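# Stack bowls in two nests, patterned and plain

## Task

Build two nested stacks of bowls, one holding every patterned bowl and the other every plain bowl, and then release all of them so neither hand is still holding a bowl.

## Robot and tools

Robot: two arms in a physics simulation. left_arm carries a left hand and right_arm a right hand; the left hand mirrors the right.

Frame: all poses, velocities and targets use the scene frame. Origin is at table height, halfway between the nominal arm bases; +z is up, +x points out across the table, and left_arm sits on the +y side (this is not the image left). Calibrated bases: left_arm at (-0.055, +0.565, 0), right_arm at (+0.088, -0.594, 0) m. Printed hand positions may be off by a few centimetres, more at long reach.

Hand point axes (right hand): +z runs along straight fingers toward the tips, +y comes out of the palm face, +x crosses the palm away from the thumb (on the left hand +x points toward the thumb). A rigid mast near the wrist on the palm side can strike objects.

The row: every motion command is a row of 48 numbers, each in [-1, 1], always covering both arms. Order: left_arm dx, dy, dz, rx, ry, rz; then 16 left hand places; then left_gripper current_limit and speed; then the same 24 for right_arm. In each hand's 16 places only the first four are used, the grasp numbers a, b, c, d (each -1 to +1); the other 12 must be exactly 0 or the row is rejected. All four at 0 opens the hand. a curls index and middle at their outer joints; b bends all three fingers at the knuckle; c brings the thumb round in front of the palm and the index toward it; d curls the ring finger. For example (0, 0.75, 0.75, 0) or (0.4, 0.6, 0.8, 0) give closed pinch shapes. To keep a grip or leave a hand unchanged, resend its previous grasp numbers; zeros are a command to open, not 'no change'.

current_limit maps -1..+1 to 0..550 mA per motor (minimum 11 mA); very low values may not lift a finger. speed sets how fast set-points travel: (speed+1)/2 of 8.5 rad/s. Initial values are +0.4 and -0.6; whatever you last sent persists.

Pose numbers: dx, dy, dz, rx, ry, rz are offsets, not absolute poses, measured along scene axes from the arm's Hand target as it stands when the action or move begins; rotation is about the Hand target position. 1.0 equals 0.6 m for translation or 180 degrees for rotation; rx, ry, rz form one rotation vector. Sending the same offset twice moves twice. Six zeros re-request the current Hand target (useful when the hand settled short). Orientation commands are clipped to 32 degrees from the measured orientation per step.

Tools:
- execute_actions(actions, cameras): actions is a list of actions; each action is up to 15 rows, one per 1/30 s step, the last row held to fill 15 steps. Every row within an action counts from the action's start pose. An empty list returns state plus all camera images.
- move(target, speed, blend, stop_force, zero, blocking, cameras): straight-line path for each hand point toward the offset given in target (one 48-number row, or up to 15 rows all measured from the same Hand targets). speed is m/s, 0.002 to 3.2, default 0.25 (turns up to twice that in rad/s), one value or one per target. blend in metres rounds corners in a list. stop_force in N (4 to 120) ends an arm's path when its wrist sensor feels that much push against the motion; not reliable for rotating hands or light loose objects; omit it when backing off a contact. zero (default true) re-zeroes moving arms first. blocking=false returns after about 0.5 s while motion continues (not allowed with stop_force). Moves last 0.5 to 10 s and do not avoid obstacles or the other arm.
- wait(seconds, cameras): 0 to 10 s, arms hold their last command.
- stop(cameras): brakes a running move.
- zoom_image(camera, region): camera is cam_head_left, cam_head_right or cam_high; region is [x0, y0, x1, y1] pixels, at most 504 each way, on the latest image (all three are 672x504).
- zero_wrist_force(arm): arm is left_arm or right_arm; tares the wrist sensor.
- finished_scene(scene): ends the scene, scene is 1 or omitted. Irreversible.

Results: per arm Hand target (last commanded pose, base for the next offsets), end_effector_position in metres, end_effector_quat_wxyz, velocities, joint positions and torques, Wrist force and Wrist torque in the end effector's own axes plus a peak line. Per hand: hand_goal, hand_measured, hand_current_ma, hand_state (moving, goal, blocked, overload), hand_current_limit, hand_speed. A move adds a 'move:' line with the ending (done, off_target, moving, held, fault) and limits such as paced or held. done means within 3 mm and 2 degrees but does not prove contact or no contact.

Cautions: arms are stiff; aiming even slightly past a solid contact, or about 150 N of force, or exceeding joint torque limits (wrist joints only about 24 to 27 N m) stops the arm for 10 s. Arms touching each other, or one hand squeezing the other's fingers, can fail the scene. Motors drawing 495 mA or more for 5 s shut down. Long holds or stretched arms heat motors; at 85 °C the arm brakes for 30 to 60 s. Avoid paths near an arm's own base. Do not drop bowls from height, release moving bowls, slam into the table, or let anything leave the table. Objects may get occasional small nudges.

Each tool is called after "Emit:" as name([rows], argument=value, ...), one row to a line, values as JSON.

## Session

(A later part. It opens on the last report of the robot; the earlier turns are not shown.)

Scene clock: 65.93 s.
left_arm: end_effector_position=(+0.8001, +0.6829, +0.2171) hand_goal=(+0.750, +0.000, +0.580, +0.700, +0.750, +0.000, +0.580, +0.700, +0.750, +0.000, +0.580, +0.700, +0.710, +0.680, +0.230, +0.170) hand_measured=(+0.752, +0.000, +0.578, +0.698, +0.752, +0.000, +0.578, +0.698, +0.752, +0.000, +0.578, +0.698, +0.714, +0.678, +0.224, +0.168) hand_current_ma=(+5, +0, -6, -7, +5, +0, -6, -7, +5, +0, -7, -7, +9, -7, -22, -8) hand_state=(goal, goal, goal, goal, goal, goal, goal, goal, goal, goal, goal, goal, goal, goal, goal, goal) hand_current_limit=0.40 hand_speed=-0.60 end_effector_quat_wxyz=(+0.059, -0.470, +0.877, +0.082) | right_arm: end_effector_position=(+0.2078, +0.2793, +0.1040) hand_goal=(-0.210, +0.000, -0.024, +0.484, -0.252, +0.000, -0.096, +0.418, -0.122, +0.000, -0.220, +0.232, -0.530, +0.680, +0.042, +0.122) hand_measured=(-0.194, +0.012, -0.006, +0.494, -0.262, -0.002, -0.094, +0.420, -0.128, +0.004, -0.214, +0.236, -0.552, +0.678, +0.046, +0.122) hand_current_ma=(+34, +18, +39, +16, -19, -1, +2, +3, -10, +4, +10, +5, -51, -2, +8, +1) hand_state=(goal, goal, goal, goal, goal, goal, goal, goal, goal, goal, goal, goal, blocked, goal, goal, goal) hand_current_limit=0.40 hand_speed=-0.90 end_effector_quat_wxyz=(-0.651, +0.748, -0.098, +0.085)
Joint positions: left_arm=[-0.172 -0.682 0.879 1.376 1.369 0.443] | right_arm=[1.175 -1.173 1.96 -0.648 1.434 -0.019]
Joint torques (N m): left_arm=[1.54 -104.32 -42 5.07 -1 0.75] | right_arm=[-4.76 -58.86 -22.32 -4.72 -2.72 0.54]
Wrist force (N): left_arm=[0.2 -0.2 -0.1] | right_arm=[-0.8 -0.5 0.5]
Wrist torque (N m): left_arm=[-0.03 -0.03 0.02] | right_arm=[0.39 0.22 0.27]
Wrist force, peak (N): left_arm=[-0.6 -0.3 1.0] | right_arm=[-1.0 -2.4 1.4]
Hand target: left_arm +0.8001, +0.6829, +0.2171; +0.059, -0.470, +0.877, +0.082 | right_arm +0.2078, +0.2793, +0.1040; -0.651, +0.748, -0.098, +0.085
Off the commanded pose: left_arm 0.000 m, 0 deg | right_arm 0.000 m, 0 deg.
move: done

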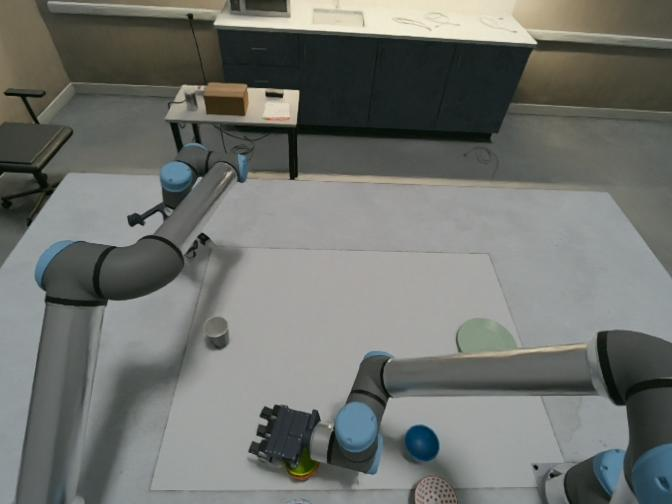

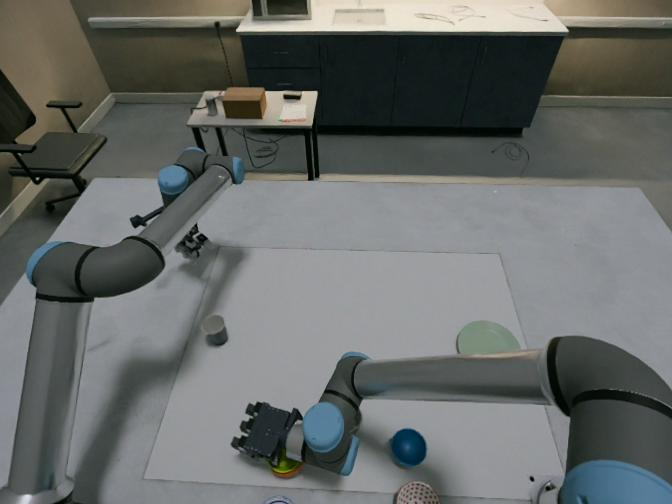

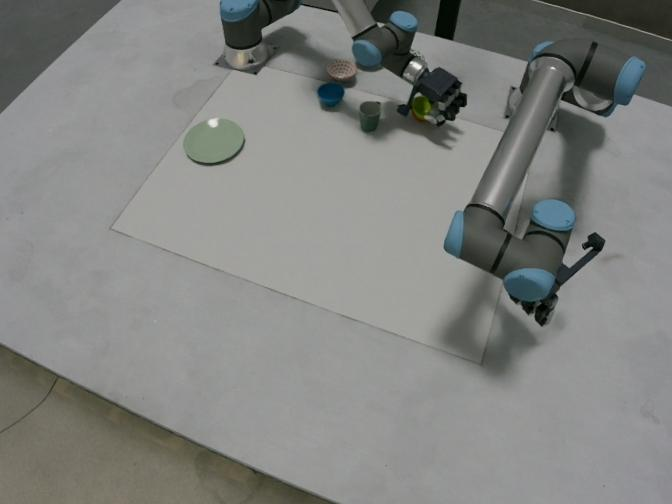

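Emit:
move([
  [0,0,0,0,0,0, 0,0,0,0,0,0,0,0,0,0,0,0,0,0,0,0, 0.4,-0.6, 0,0,0.15,0,0,0, 0.35,0.58,0.75,0.5,0,0,0,0,0,0,0,0,0,0,0,0, 0.4,-0.9],
], speed=0.04, cameras=["all"])

Emit:
zoom_image(camera="cam_high", region=[390, 60, 470, 130])

Emit:
zoom_image(camera="cam_head_left", region=[260, 424, 360, 504])

Scene clock: 68.87 s.
left_arm: end_effector_position=(+0.8001, +0.6829, +0.2171) hand_goal=(+0.750, +0.000, +0.580, +0.700, +0.750, +0.000, +0.580, +0.700, +0.750, +0.000, +0.580, +0.700, +0.710, +0.680, +0.230, +0.170) hand_measured=(+0.752, +0.000, +0.578, +0.698, +0.752, +0.000, +0.578, +0.698, +0.752, +0.000, +0.578, +0.698, +0.714, +0.678, +0.224, +0.168) hand_current_ma=(+5, +0, -6, -7, +5, +0, -6, -7, +5, +0, -7, -7, +9, -7, -22, -8) hand_state=(goal, goal, goal, goal, goal, goal, goal, goal, goal, goal, goal, goal, goal, goal, goal, goal) hand_current_limit=0.40 hand_speed=-0.60 end_effector_quat_wxyz=(+0.059, -0.470, +0.877, +0.082) | right_arm: end_effector_position=(+0.2078, +0.2793, +0.1938) hand_goal=(-0.210, +0.000, -0.024, +0.484, -0.252, +0.000, -0.096, +0.418, -0.122, +0.000, -0.220, +0.232, -0.530, +0.680, +0.042, +0.122) hand_measured=(-0.208, +0.004, -0.018, +0.488, -0.256, -0.002, -0.094, +0.420, -0.128, +0.004, -0.214, +0.236, -0.534, +0.678, +0.046, +0.122) hand_current_ma=(+1, +4, +8, +4, -6, -1, +2, +3, -9, +4, +10, +5, -7, -2, +6, +1) hand_state=(goal, goal, goal, goal, goal, goal, goal, goal, goal, goal, goal, goal, goal, goal, goal, goal) hand_current_limit=0.40 hand_speed=-0.90 end_effector_quat_wxyz=(-0.651, +0.748, -0.098, +0.085)
Joint positions: left_arm=[-0.172 -0.682 0.879 1.376 1.369 0.443] | right_arm=[1.175 -1.275 1.904 -0.49 1.434 -0.019]
Joint torques (N m): left_arm=[-0.14 -102.65 -42.03 4.63 -0.82 0.8] | right_arm=[1.73 -79.59 -48.48 1.23 -0.41 1.89]
Wrist force (N): left_arm=[-0.2 0.0 0.3] | right_arm=[-0.8 -1.1 0.5]
Wrist torque (N m): left_arm=[-0.01 0.03 -0.02] | right_arm=[0.37 0.23 0.26]
Wrist force, peak (N): left_arm=[-0.4 0.1 0.9] | right_arm=[-1.2 -1.2 0.2]
Hand target: left_arm +0.8001, +0.6829, +0.2171; +0.059, -0.470, +0.877, +0.082 | right_arm +0.2078, +0.2793, +0.1940; -0.651, +0.748, -0.098, +0.085
Off the commanded pose: left_arm 0.000 m, 0 deg | right_arm 0.000 m, 0 deg.
move: done

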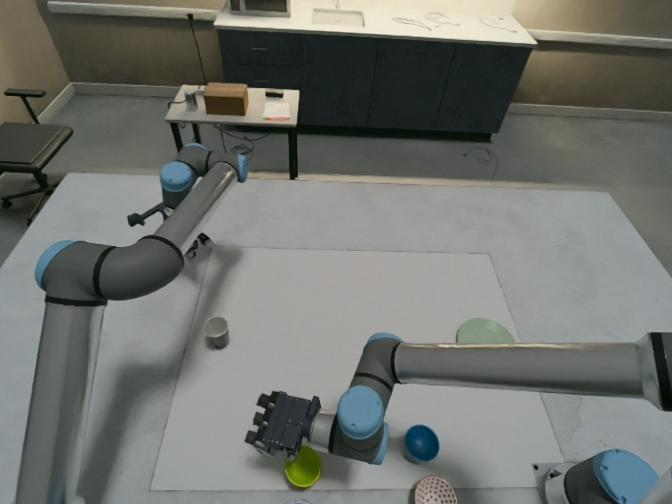

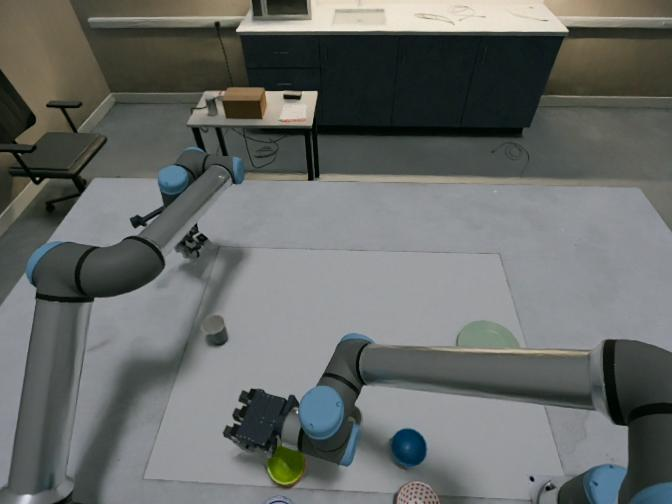

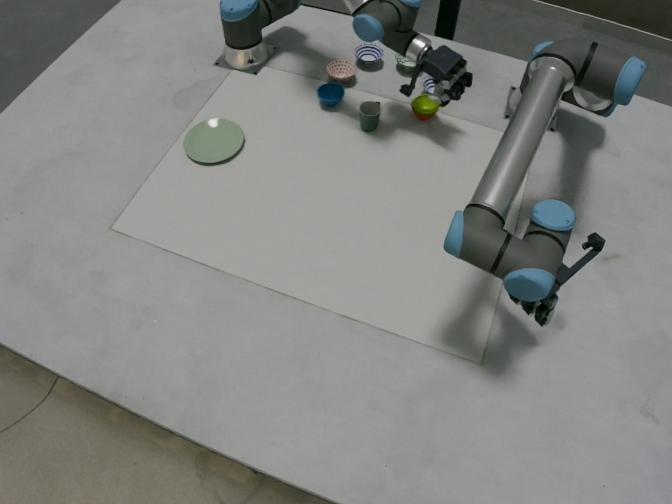

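Scaled by 6.300.

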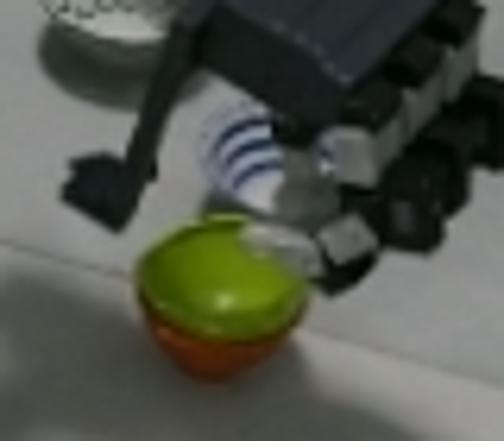

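Scaled by 5.040.

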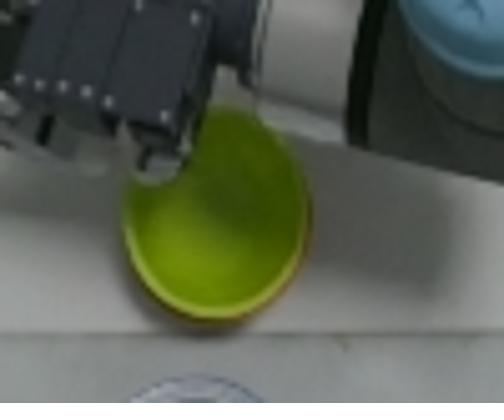

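Emit:
move([
  [0,0,0,0,0,0, 0,0,0,0,0,0,0,0,0,0,0,0,0,0,0,0, 0.4,-0.6, 0.1037,-0.2987,0.0933,-0.0159,0.0122,-0.1249, 0,0.77,0.8,0.5,0,0,0,0,0,0,0,0,0,0,0,0, 0.4,-0.8],
  [0,0,0,0,0,0, 0,0,0,0,0,0,0,0,0,0,0,0,0,0,0,0, 0.4,-0.6, 0.2048,-0.6553,-0.04,-0.0317,0.0243,-0.2497, 0,0.77,0.8,0.5,0,0,0,0,0,0,0,0,0,0,0,0, 0.4,-0.8],
], speed=0.25, blend=[0.05,0], cameras=["all"])

Emit:
zoom_image(camera="cam_high", region=[300, 50, 400, 130])

Emit:
zoom_image(camera="cam_head_left", region=[340, 384, 490, 504])

Emit:
zoom_image(camera="cam_head_right", region=[340, 384, 490, 504])

Scene clock: 74.13 s.
left_arm: end_effector_position=(+0.8001, +0.6829, +0.2171) hand_goal=(+0.750, +0.000, +0.580, +0.700, +0.750, +0.000, +0.580, +0.700, +0.750, +0.000, +0.580, +0.700, +0.710, +0.680, +0.230, +0.170) hand_measured=(+0.752, +0.000, +0.578, +0.698, +0.752, +0.000, +0.578, +0.698, +0.752, +0.000, +0.578, +0.698, +0.714, +0.678, +0.224, +0.168) hand_current_ma=(+5, +0, -6, -7, +5, +0, -6, -7, +5, +0, -7, -7, +9, -7, -22, -8) hand_state=(goal, goal, goal, goal, goal, goal, goal, goal, goal, goal, goal, goal, goal, goal, goal, goal) hand_current_limit=0.40 hand_speed=-0.60 end_effector_quat_wxyz=(+0.059, -0.470, +0.877, +0.082) | right_arm: end_effector_position=(+0.3306, -0.1138, +0.1700) hand_goal=(-0.520, +0.000, +0.322, +0.854, -0.498, +0.000, +0.426, +0.940, -0.430, +0.000, -0.220, +0.304, -0.650, +0.680, +0.030, +0.204) hand_measured=(-0.514, +0.002, +0.320, +0.852, -0.492, -0.002, +0.424, +0.936, -0.424, +0.004, -0.214, +0.302, -0.646, +0.678, +0.032, +0.202) hand_current_ma=(+10, +3, -2, -3, +9, -1, -2, -4, +9, +4, +10, -3, +4, -2, +4, -3) hand_state=(goal, goal, goal, goal, goal, goal, goal, goal, goal, goal, goal, goal, goal, goal, goal, goal) hand_current_limit=0.40 hand_speed=-0.80 end_effector_quat_wxyz=(-0.528, +0.687, -0.396, +0.304)
Joint positions: left_arm=[-0.172 -0.682 0.879 1.376 1.369 0.443] | right_arm=[0.879 -1.739 2.407 -0.391 1.91 0.094]
Joint torques (N m): left_arm=[1.22 -105.68 -42.66 4.77 -1.02 0.69] | right_arm=[-4.92 -35.06 -24.43 -3.78 -1.89 -0.39]
Wrist force (N): left_arm=[-0.4 0.2 0.7] | right_arm=[-0.8 -0.9 0.4]
Wrist torque (N m): left_arm=[-0.02 0.06 -0.04] | right_arm=[0.36 0.18 0.27]
Wrist force, peak (N): left_arm=[-0.9 0.5 0.4] | right_arm=[-2.9 -0.7 1.0]
Hand target: left_arm +0.8001, +0.6829, +0.2171; +0.059, -0.470, +0.877, +0.082 | right_arm +0.3307, -0.1139, +0.1700; -0.528, +0.687, -0.396, +0.304
Off the commanded pose: left_arm 0.000 m, 0 deg | right_arm 0.000 m, 0 deg.
move: done

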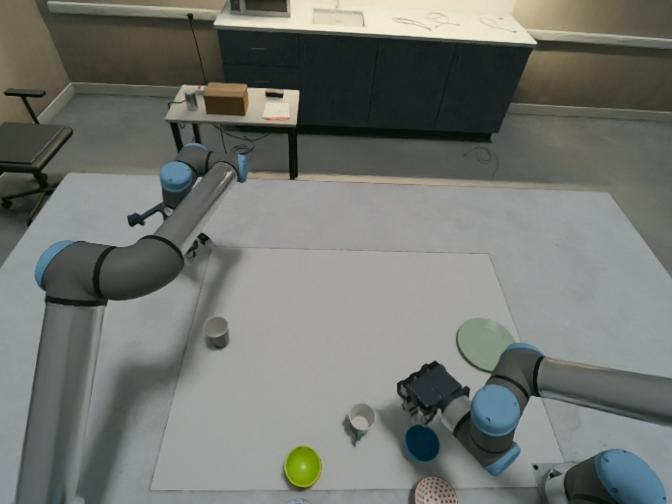

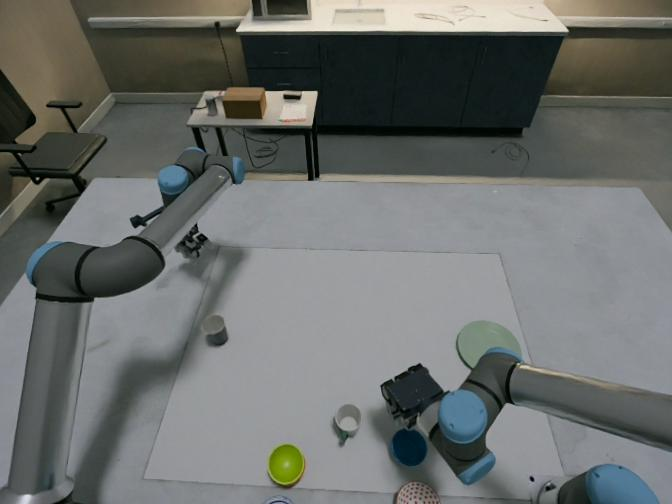

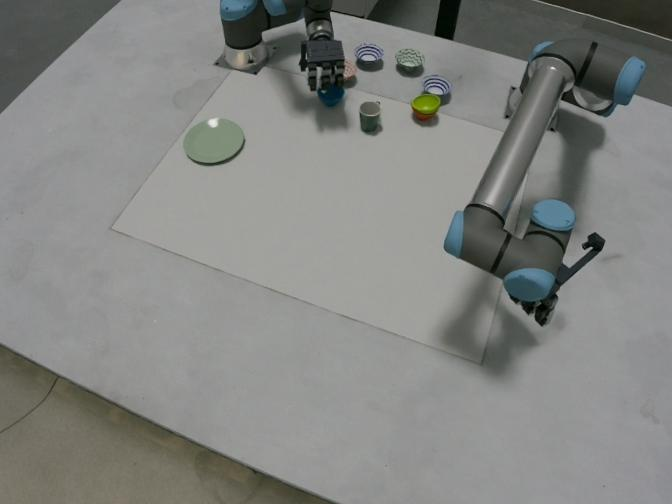

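Scaled by 5.040.

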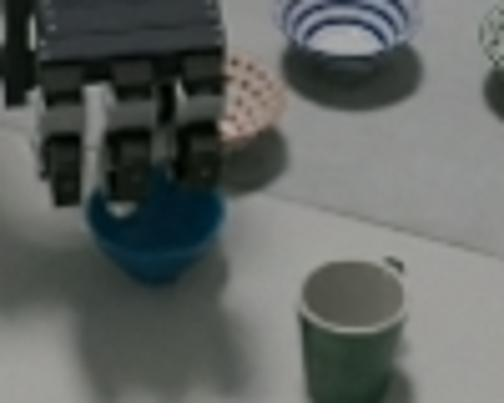

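Scaled by 3.360.

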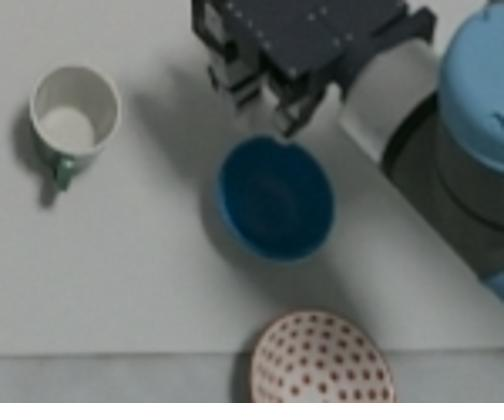

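Scaled by 3.360.

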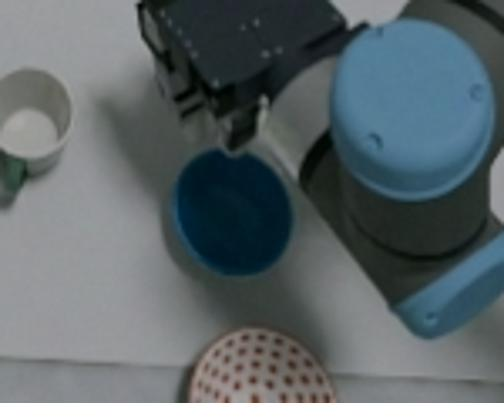

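Emit:
zoom_image(camera="cam_head_left", region=[395, 390, 455, 470])

Emit:
zoom_image(camera="cam_high", region=[300, 50, 360, 110])

Scaled by 6.300.

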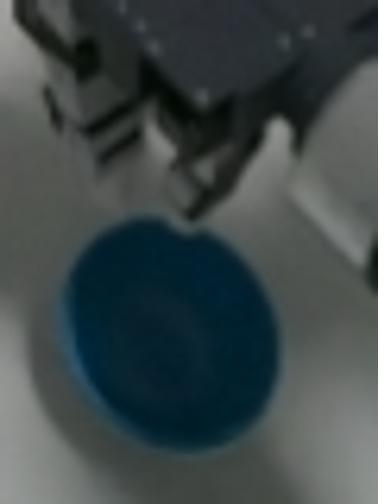

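Scaled by 8.400.

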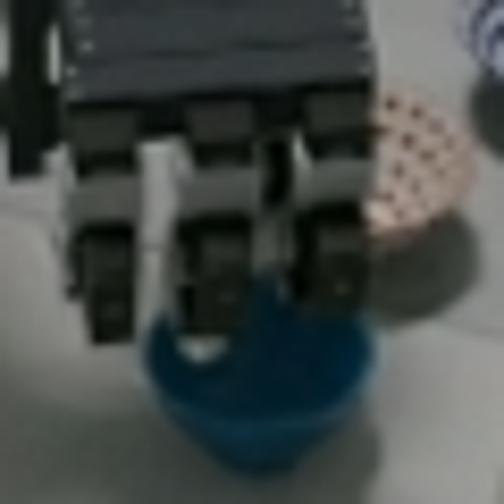

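Emit:
move(target=[0,0,0,0,0,0, 0,0,0,0,0,0,0,0,0,0,0,0,0,0,0,0, 0.4,-0.6, 0.004,0.0067,-0.08,0,0,0, 0,0.77,0.8,0.5,0,0,0,0,0,0,0,0,0,0,0,0, 0.4,-0.8], speed=0.12)

Emit:
move(target=[0,0,0,0,0,0, 0,0,0,0,0,0,0,0,0,0,0,0,0,0,0,0, 0.4,-0.6, 0,0,-0.083,0,0,0, 0,0.77,0.8,0.5,0,0,0,0,0,0,0,0,0,0,0,0, 0.4,-0.8], speed=0.05, stop_force=5, cameras=["all"])

Emit:
zoom_image(camera="cam_head_left", region=[385, 390, 455, 470])

Emit:
zoom_image(camera="cam_high", region=[300, 50, 370, 120])

Scene clock: 76.47 s.
left_arm: end_effector_position=(+0.8001, +0.6829, +0.2171) hand_goal=(+0.750, +0.000, +0.580, +0.700, +0.750, +0.000, +0.580, +0.700, +0.750, +0.000, +0.580, +0.700, +0.710, +0.680, +0.230, +0.170) hand_measured=(+0.752, +0.000, +0.578, +0.698, +0.752, +0.000, +0.578, +0.698, +0.752, +0.000, +0.578, +0.698, +0.714, +0.678, +0.224, +0.168) hand_current_ma=(+5, +0, -6, -7, +5, +0, -6, -7, +5, +0, -7, -7, +9, -7, -22, -8) hand_state=(goal, goal, goal, goal, goal, goal, goal, goal, goal, goal, goal, goal, goal, goal, goal, goal) hand_current_limit=0.40 hand_speed=-0.60 end_effector_quat_wxyz=(+0.059, -0.470, +0.877, +0.082) | right_arm: end_effector_position=(+0.3330, -0.1099, +0.1221) hand_goal=(-0.520, +0.000, +0.322, +0.854, -0.498, +0.000, +0.426, +0.940, -0.430, +0.000, -0.220, +0.304, -0.650, +0.680, +0.030, +0.204) hand_measured=(-0.514, +0.002, +0.320, +0.852, -0.492, -0.002, +0.424, +0.936, -0.424, +0.004, -0.214, +0.302, -0.646, +0.678, +0.032, +0.202) hand_current_ma=(+10, +3, -2, -3, +9, -1, -2, -4, +9, +4, +10, -3, +4, -2, +4, -3) hand_state=(goal, goal, goal, goal, goal, goal, goal, goal, goal, goal, goal, goal, goal, goal, goal, goal) hand_current_limit=0.40 hand_speed=-0.80 end_effector_quat_wxyz=(-0.528, +0.687, -0.396, +0.304)
Joint positions: left_arm=[-0.172 -0.682 0.879 1.376 1.369 0.443] | right_arm=[0.881 -1.65 2.447 -0.52 1.912 0.094]
Joint torques (N m): left_arm=[0.24 -105.11 -41.85 4.67 -0.6 1.06] | right_arm=[10.64 -14.27 -20.42 -3.46 1.19 -0.35]
Wrist force (N): left_arm=[-0.4 0.1 0.9] | right_arm=[-0.7 -0.4 0.2]
Wrist torque (N m): left_arm=[-0.07 0.08 -0.04] | right_arm=[0.41 0.14 0.28]
Wrist force, peak (N): left_arm=[-0.5 0.3 0.9] | right_arm=[-0.9 -1.6 0.5]
Hand target: left_arm +0.8001, +0.6829, +0.2171; +0.059, -0.470, +0.877, +0.082 | right_arm +0.3331, -0.1099, +0.1220; -0.528, +0.687, -0.396, +0.304
Off the commanded pose: left_arm 0.000 m, 0 deg | right_arm 0.000 m, 0 deg.
move: done

Scene clock: 78.63 s.
left_arm: end_effector_position=(+0.8001, +0.6829, +0.2171) hand_goal=(+0.750, +0.000, +0.580, +0.700, +0.750, +0.000, +0.580, +0.700, +0.750, +0.000, +0.580, +0.700, +0.710, +0.680, +0.230, +0.170) hand_measured=(+0.752, +0.000, +0.578, +0.698, +0.752, +0.000, +0.578, +0.698, +0.752, +0.000, +0.578, +0.698, +0.714, +0.678, +0.224, +0.168) hand_current_ma=(+5, +0, -6, -7, +5, +0, -6, -7, +5, +0, -7, -7, +9, -7, -22, -8) hand_state=(goal, goal, goal, goal, goal, goal, goal, goal, goal, goal, goal, goal, goal, goal, goal, goal) hand_current_limit=0.40 hand_speed=-0.60 end_effector_quat_wxyz=(+0.059, -0.470, +0.877, +0.082) | right_arm: end_effector_position=(+0.3331, -0.1099, +0.0722) hand_goal=(-0.520, +0.000, +0.322, +0.854, -0.498, +0.000, +0.426, +0.940, -0.430, +0.000, -0.220, +0.304, -0.650, +0.680, +0.030, +0.204) hand_measured=(-0.514, +0.002, +0.320, +0.852, -0.492, -0.002, +0.424, +0.936, -0.424, +0.004, -0.214, +0.302, -0.648, +0.678, +0.032, +0.202) hand_current_ma=(+9, +3, -2, -3, +9, -1, -2, -4, +9, +4, +10, -3, +3, -2, +3, -2) hand_state=(goal, goal, goal, goal, goal, goal, goal, goal, goal, goal, goal, goal, goal, goal, goal, goal) hand_current_limit=0.40 hand_speed=-0.80 end_effector_quat_wxyz=(-0.528, +0.687, -0.396, +0.304)
Joint positions: left_arm=[-0.172 -0.682 0.879 1.376 1.369 0.443] | right_arm=[0.881 -1.551 2.487 -0.66 1.912 0.094]
Joint torques (N m): left_arm=[0.82 -105.12 -41.92 4.54 -0.56 0.88] | right_arm=[9.99 -17.37 -15.52 -3.52 1.19 -0.56]
Wrist force (N): left_arm=[-0.1 0.2 0.2] | right_arm=[-0.4 -0.5 -0.3]
Wrist torque (N m): left_arm=[0.02 0.02 -0.01] | right_arm=[0.50 0.17 0.31]
Wrist force, peak (N): left_arm=[-0.8 0.2 0.5] | right_arm=[-0.7 -1.8 0.3]
Hand target: left_arm +0.8001, +0.6829, +0.2171; +0.059, -0.470, +0.877, +0.082 | right_arm +0.3331, -0.1099, +0.0722; -0.528, +0.687, -0.396, +0.304
Off the commanded pose: left_arm 0.000 m, 0 deg | right_arm 0.000 m, 0 deg.
move: done

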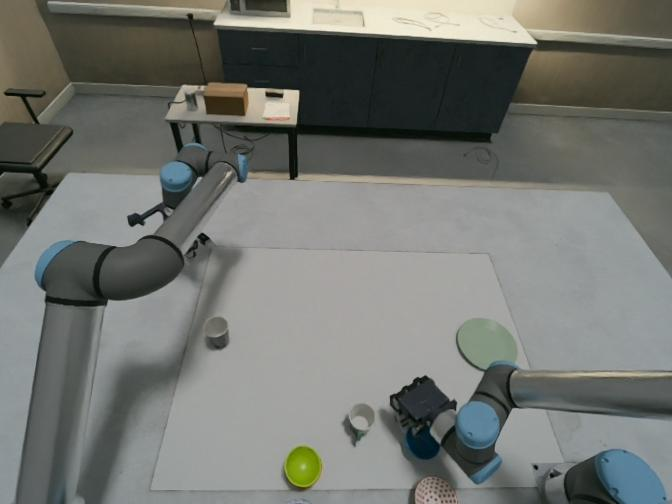

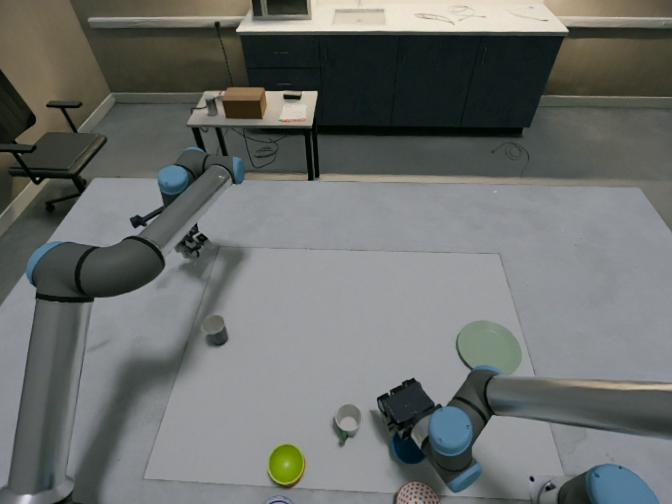

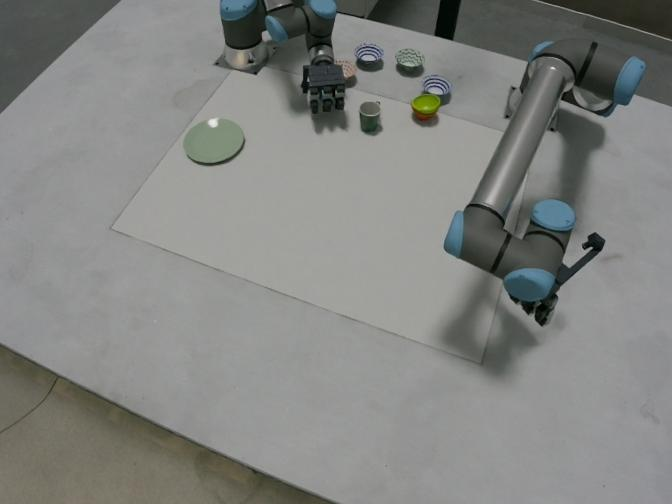

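Scaled by 6.300.

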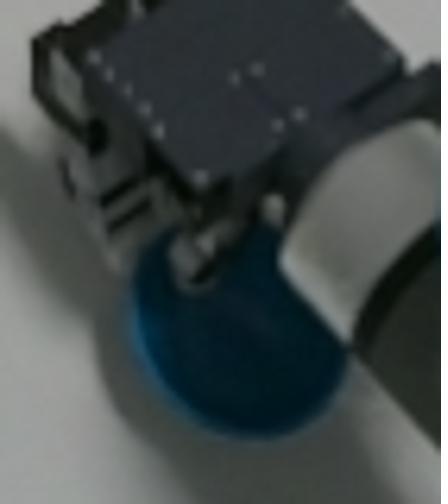

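Scaled by 7.200.

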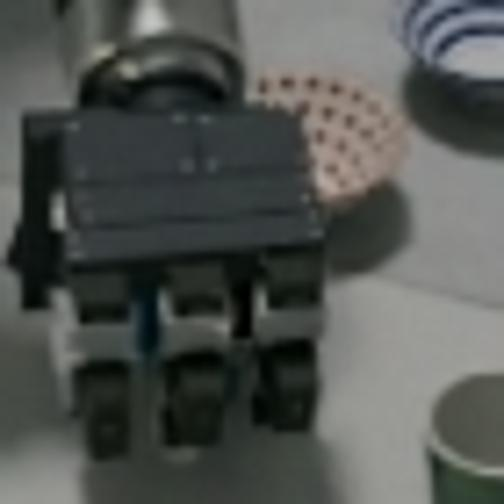

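Emit:
move(target=[0,0,0,0,0,0, 0,0,0,0,0,0,0,0,0,0,0,0,0,0,0,0, 0.4,-0.6, 0,0,0,0,0,0, 0,0.98,0.8,0.5,0,0,0,0,0,0,0,0,0,0,0,0, 0.4,-0.88], speed=0.05, cameras=["all"])

Emit:
zoom_image(camera="cam_head_left", region=[385, 390, 455, 470])

Emit:
zoom_image(camera="cam_high", region=[300, 50, 370, 120])

Scene clock: 79.87 s.
left_arm: end_effector_position=(+0.8001, +0.6829, +0.2171) hand_goal=(+0.750, +0.000, +0.580, +0.700, +0.750, +0.000, +0.580, +0.700, +0.750, +0.000, +0.580, +0.700, +0.710, +0.680, +0.230, +0.170) hand_measured=(+0.752, +0.000, +0.578, +0.698, +0.752, +0.000, +0.578, +0.698, +0.752, +0.000, +0.578, +0.698, +0.714, +0.678, +0.224, +0.168) hand_current_ma=(+5, +0, -6, -7, +5, +0, -6, -7, +5, +0, -7, -7, +9, -7, -22, -8) hand_state=(goal, goal, goal, goal, goal, goal, goal, goal, goal, goal, goal, goal, goal, goal, goal, goal) hand_current_limit=0.40 hand_speed=-0.60 end_effector_quat_wxyz=(+0.059, -0.470, +0.877, +0.082) | right_arm: end_effector_position=(+0.3331, -0.1099, +0.0722) hand_goal=(-0.802, +0.000, +0.384, +0.896, -0.864, +0.000, +0.384, +0.940, -0.744, +0.000, -0.220, +0.346, -0.650, +0.680, +0.030, +0.246) hand_measured=(-0.676, +0.002, +0.412, +0.908, -0.698, -0.002, +0.406, +0.954, -0.718, +0.004, -0.214, +0.344, -0.652, +0.678, +0.056, +0.258) hand_current_ma=(+385, +2, +67, +20, +385, -2, +49, +25, +66, +4, +10, -1, -1, -2, +85, +30) hand_state=(blocked, goal, blocked, goal, blocked, goal, blocked, goal, blocked, goal, goal, goal, goal, goal, blocked, goal) hand_current_limit=0.40 hand_speed=-0.88 end_effector_quat_wxyz=(-0.528, +0.687, -0.396, +0.304)
Joint positions: left_arm=[-0.172 -0.682 0.879 1.376 1.369 0.443] | right_arm=[0.881 -1.551 2.487 -0.66 1.912 0.094]
Joint torques (N m): left_arm=[-1.11 -102.94 -41.54 4.98 -0.9 0.99] | right_arm=[10.08 -16.3 -14.98 -3.1 1.21 -0.36]
Wrist force (N): left_arm=[-0.2 0.4 0.7] | right_arm=[-0.8 -0.8 0.1]
Wrist torque (N m): left_arm=[-0.01 0.05 -0.03] | right_arm=[0.50 0.22 0.28]
Wrist force, peak (N): left_arm=[-0.4 0.0 1.0] | right_arm=[-0.8 -1.4 0.1]
Hand target: left_arm +0.8001, +0.6829, +0.2171; +0.059, -0.470, +0.877, +0.082 | right_arm +0.3331, -0.1099, +0.0722; -0.528, +0.687, -0.396, +0.304
Off the commanded pose: left_arm 0.000 m, 0 deg | right_arm 0.000 m, 0 deg.
move: done

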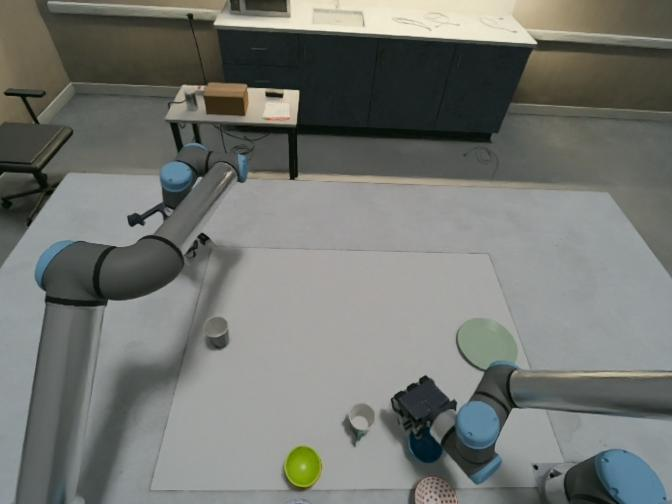

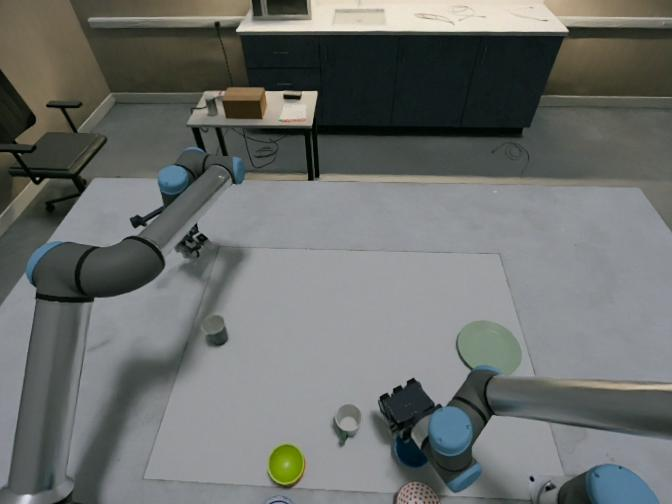

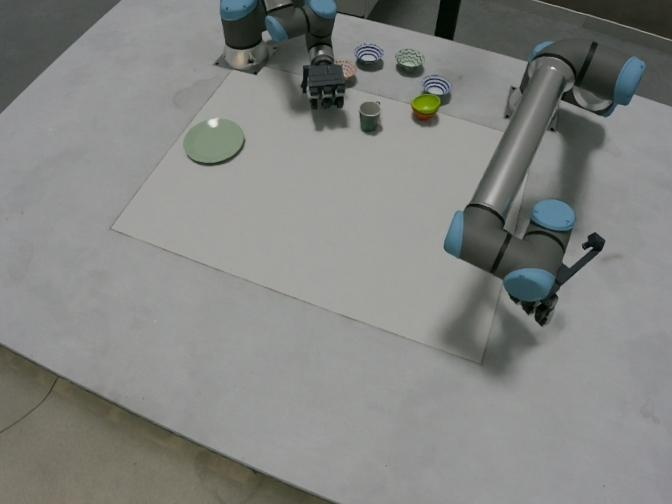

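Scaled by 6.300.

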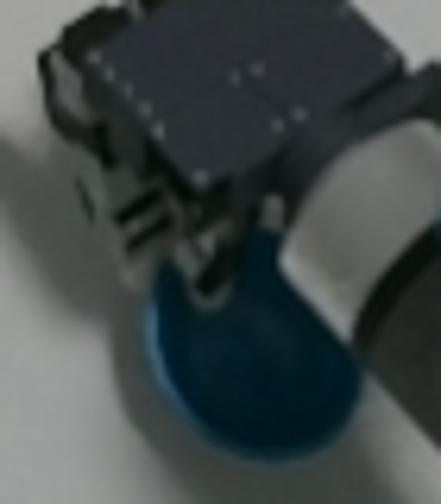

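Scaled by 7.200.

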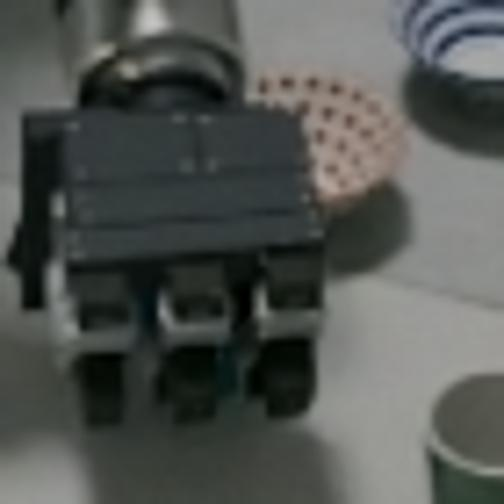

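Emit:
move([
  [0,0,0,0,0,0, 0,0,0,0,0,0,0,0,0,0,0,0,0,0,0,0, 0.4,-0.6, 0,0,0.04,0,0,0, 0,0.98,0.8,0.5,0,0,0,0,0,0,0,0,0,0,0,0, 0.4,-0.88],
  [0,0,0,0,0,0, 0,0,0,0,0,0,0,0,0,0,0,0,0,0,0,0, 0.4,-0.6, 0,0,0.24,0,0,0, 0,0.98,0.8,0.5,0,0,0,0,0,0,0,0,0,0,0,0, 0.4,-0.88],
], speed=[0.03,0.12], blend=[0.01,0], cameras=["all"])

Emit:
zoom_image(camera="cam_head_left", region=[370, 350, 480, 470])

Emit:
zoom_image(camera="cam_high", region=[290, 0, 380, 100])

Scene clock: 82.67 s.
left_arm: end_effector_position=(+0.8001, +0.6829, +0.2171) hand_goal=(+0.750, +0.000, +0.580, +0.700, +0.750, +0.000, +0.580, +0.700, +0.750, +0.000, +0.580, +0.700, +0.710, +0.680, +0.230, +0.170) hand_measured=(+0.752, +0.000, +0.578, +0.698, +0.752, +0.000, +0.578, +0.698, +0.752, +0.000, +0.578, +0.698, +0.714, +0.678, +0.224, +0.168) hand_current_ma=(+5, +0, -6, -7, +5, +0, -6, -7, +5, +0, -7, -7, +9, -7, -22, -8) hand_state=(goal, goal, goal, goal, goal, goal, goal, goal, goal, goal, goal, goal, goal, goal, goal, goal) hand_current_limit=0.40 hand_speed=-0.60 end_effector_quat_wxyz=(+0.059, -0.470, +0.877, +0.082) | right_arm: end_effector_position=(+0.3331, -0.1099, +0.2161) hand_goal=(-0.802, +0.000, +0.384, +0.896, -0.864, +0.000, +0.384, +0.940, -0.744, +0.000, -0.220, +0.346, -0.650, +0.680, +0.030, +0.246) hand_measured=(-0.688, +0.004, +0.414, +0.908, -0.712, -0.004, +0.406, +0.954, -0.718, +0.004, -0.214, +0.344, -0.652, +0.678, +0.064, +0.260) hand_current_ma=(+385, +5, +71, +21, +385, -5, +49, +26, +66, +4, +10, -1, -2, -2, +114, +40) hand_state=(blocked, goal, blocked, goal, blocked, goal, blocked, goal, blocked, goal, goal, goal, goal, goal, blocked, goal) hand_current_limit=0.40 hand_speed=-0.88 end_effector_quat_wxyz=(-0.528, +0.687, -0.396, +0.304)
Joint positions: left_arm=[-0.172 -0.682 0.879 1.376 1.369 0.443] | right_arm=[0.881 -1.792 2.348 -0.279 1.913 0.094]
Joint torques (N m): left_arm=[0.87 -105.19 -41.95 4.83 -0.69 0.89] | right_arm=[-5.93 -35.18 -50.94 1.98 -1.75 1.65]
Wrist force (N): left_arm=[-0.3 0.3 0.8] | right_arm=[-0.6 -0.2 0.7]
Wrist torque (N m): left_arm=[-0.03 0.06 -0.03] | right_arm=[0.49 0.18 0.29]
Wrist force, peak (N): left_arm=[-0.6 0.2 0.8] | right_arm=[-1.0 -1.3 0.2]
Hand target: left_arm +0.8001, +0.6829, +0.2171; +0.059, -0.470, +0.877, +0.082 | right_arm +0.3331, -0.1099, +0.2162; -0.528, +0.687, -0.396, +0.304
Off the commanded pose: left_arm 0.000 m, 0 deg | right_arm 0.000 m, 0 deg.
move: done

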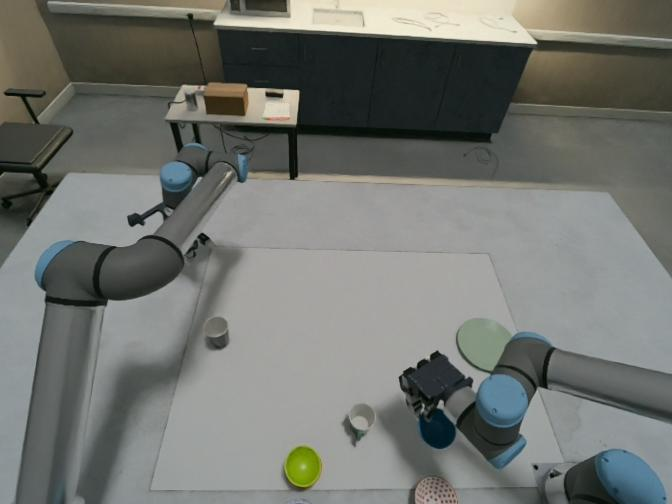

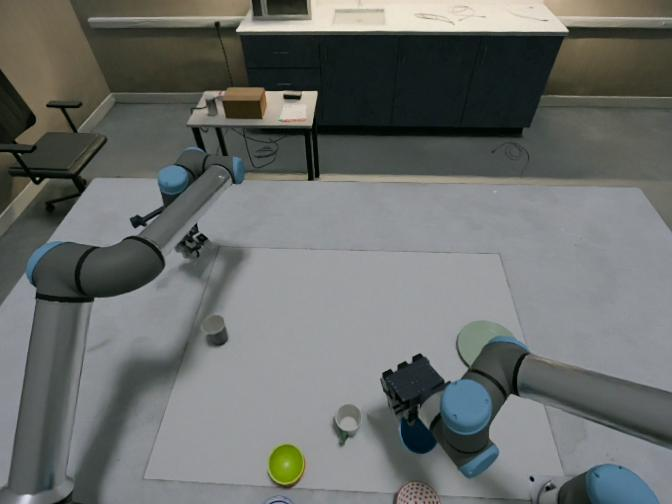

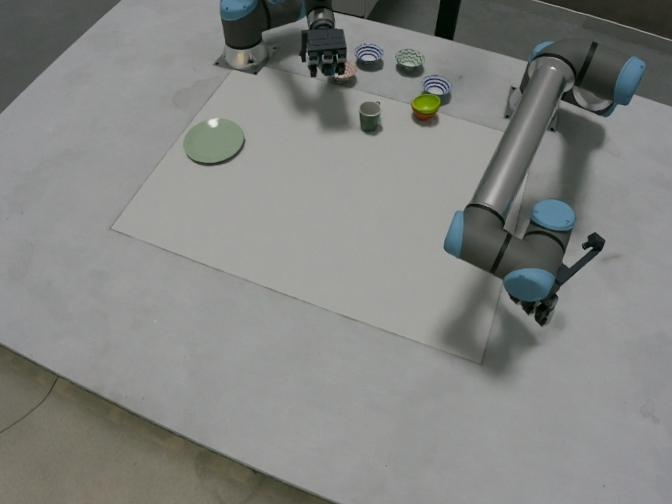

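Scaled by 4.200.

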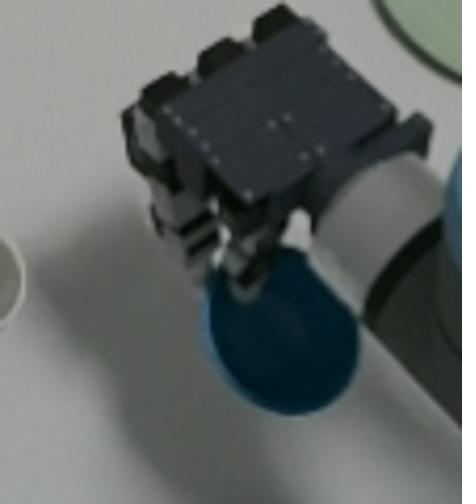

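Scaled by 5.040.

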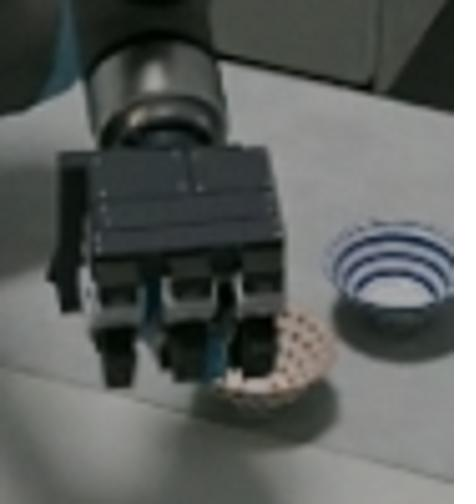

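Emit:
move(target=[0,0,0,0,0,0, 0,0,0,0,0,0,0,0,0,0,0,0,0,0,0,0, 0.4,-0.6, -0.1572,0.6438,-0.0433,0.0397,-0.0397,0.1662, 0,0.98,0.8,0.5,0,0,0,0,0,0,0,0,0,0,0,0, 0.4,-0.88], speed=0.18, cameras=["all"])

Emit:
zoom_image(camera="cam_head_left", region=[240, 404, 365, 504])

Emit:
zoom_image(camera="cam_high", region=[390, 50, 480, 130])

Emit:
zoom_image(camera="cam_head_right", region=[230, 404, 355, 504])

Scene clock: 86.23 s.
left_arm: end_effector_position=(+0.8001, +0.6829, +0.2171) hand_goal=(+0.750, +0.000, +0.580, +0.700, +0.750, +0.000, +0.580, +0.700, +0.750, +0.000, +0.580, +0.700, +0.710, +0.680, +0.230, +0.170) hand_measured=(+0.752, +0.000, +0.578, +0.698, +0.752, +0.000, +0.578, +0.698, +0.752, +0.000, +0.578, +0.698, +0.714, +0.678, +0.224, +0.168) hand_current_ma=(+5, +0, -6, -7, +5, +0, -6, -7, +5, +0, -7, -7, +9, -7, -22, -8) hand_state=(goal, goal, goal, goal, goal, goal, goal, goal, goal, goal, goal, goal, goal, goal, goal, goal) hand_current_limit=0.40 hand_speed=-0.60 end_effector_quat_wxyz=(+0.059, -0.470, +0.877, +0.082) | right_arm: end_effector_position=(+0.2388, +0.2761, +0.1902) hand_goal=(-0.802, +0.000, +0.384, +0.896, -0.864, +0.000, +0.384, +0.940, -0.744, +0.000, -0.220, +0.346, -0.650, +0.680, +0.030, +0.246) hand_measured=(-0.688, +0.004, +0.414, +0.908, -0.714, -0.004, +0.406, +0.954, -0.718, +0.004, -0.214, +0.344, -0.652, +0.678, +0.064, +0.260) hand_current_ma=(+385, +5, +71, +22, +385, -6, +50, +26, +66, +4, +10, -1, -2, -2, +116, +40) hand_state=(blocked, goal, blocked, goal, blocked, goal, blocked, goal, blocked, goal, goal, goal, goal, goal, blocked, goal) hand_current_limit=0.40 hand_speed=-0.88 end_effector_quat_wxyz=(-0.653, +0.712, -0.190, +0.175)
Joint positions: left_arm=[-0.172 -0.682 0.879 1.376 1.369 0.443] | right_arm=[1.225 -1.259 1.914 -0.568 1.745 0.015]
Joint torques (N m): left_arm=[1.13 -105.13 -42.41 5.06 -0.76 1.31] | right_arm=[10.39 -55.82 -48.37 -5.04 -3.33 -1.38]
Wrist force (N): left_arm=[0.1 0.4 0.1] | right_arm=[-1.1 -0.4 0.4]
Wrist torque (N m): left_arm=[0.05 -0.01 0.00] | right_arm=[0.51 0.27 0.39]
Wrist force, peak (N): left_arm=[-0.3 0.4 0.8] | right_arm=[-1.9 -0.7 1.3]
Hand target: left_arm +0.8001, +0.6829, +0.2171; +0.059, -0.470, +0.877, +0.082 | right_arm +0.2387, +0.2764, +0.1902; -0.653, +0.712, -0.190, +0.175
Off the commanded pose: left_arm 0.000 m, 0 deg | right_arm 0.000 m, 0 deg.
move: done

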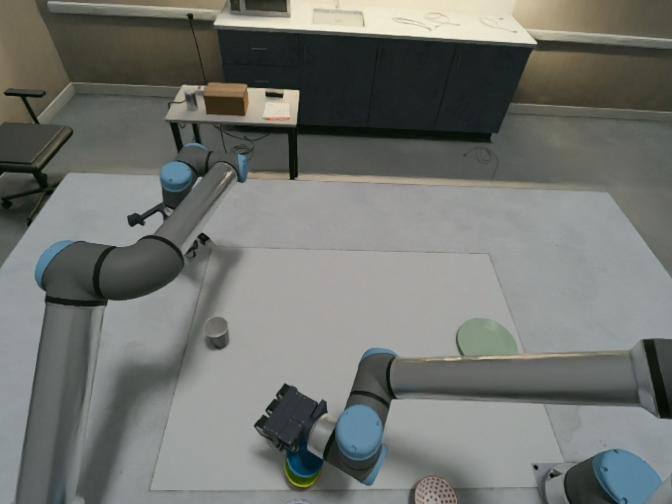

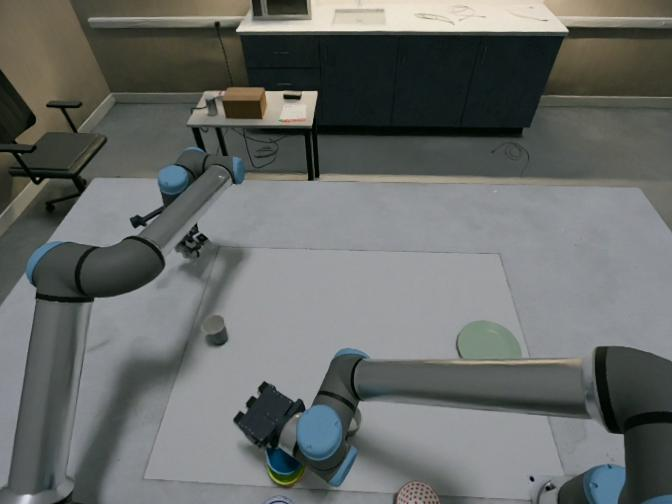

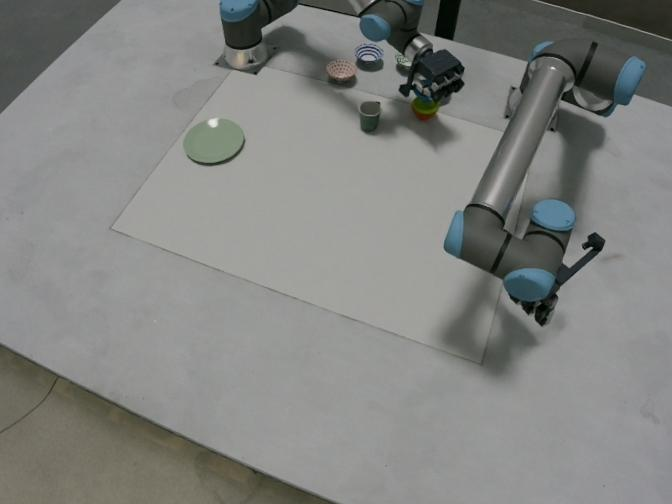

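Scaled by 4.032.

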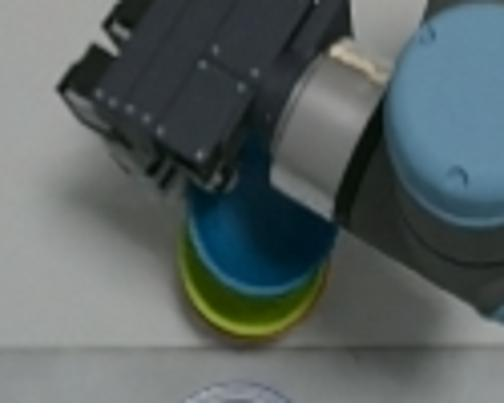

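Scaled by 5.600.

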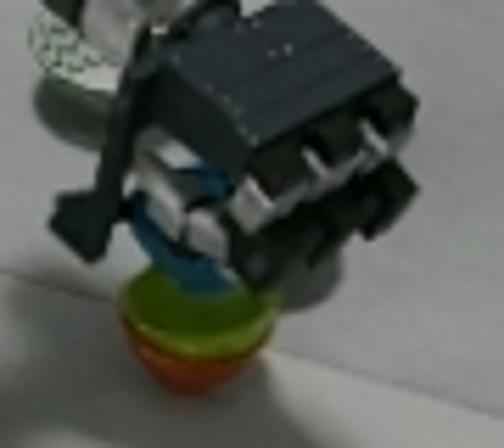

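Scaled by 4.032.

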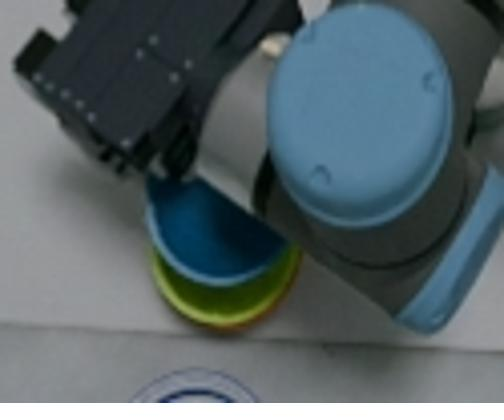

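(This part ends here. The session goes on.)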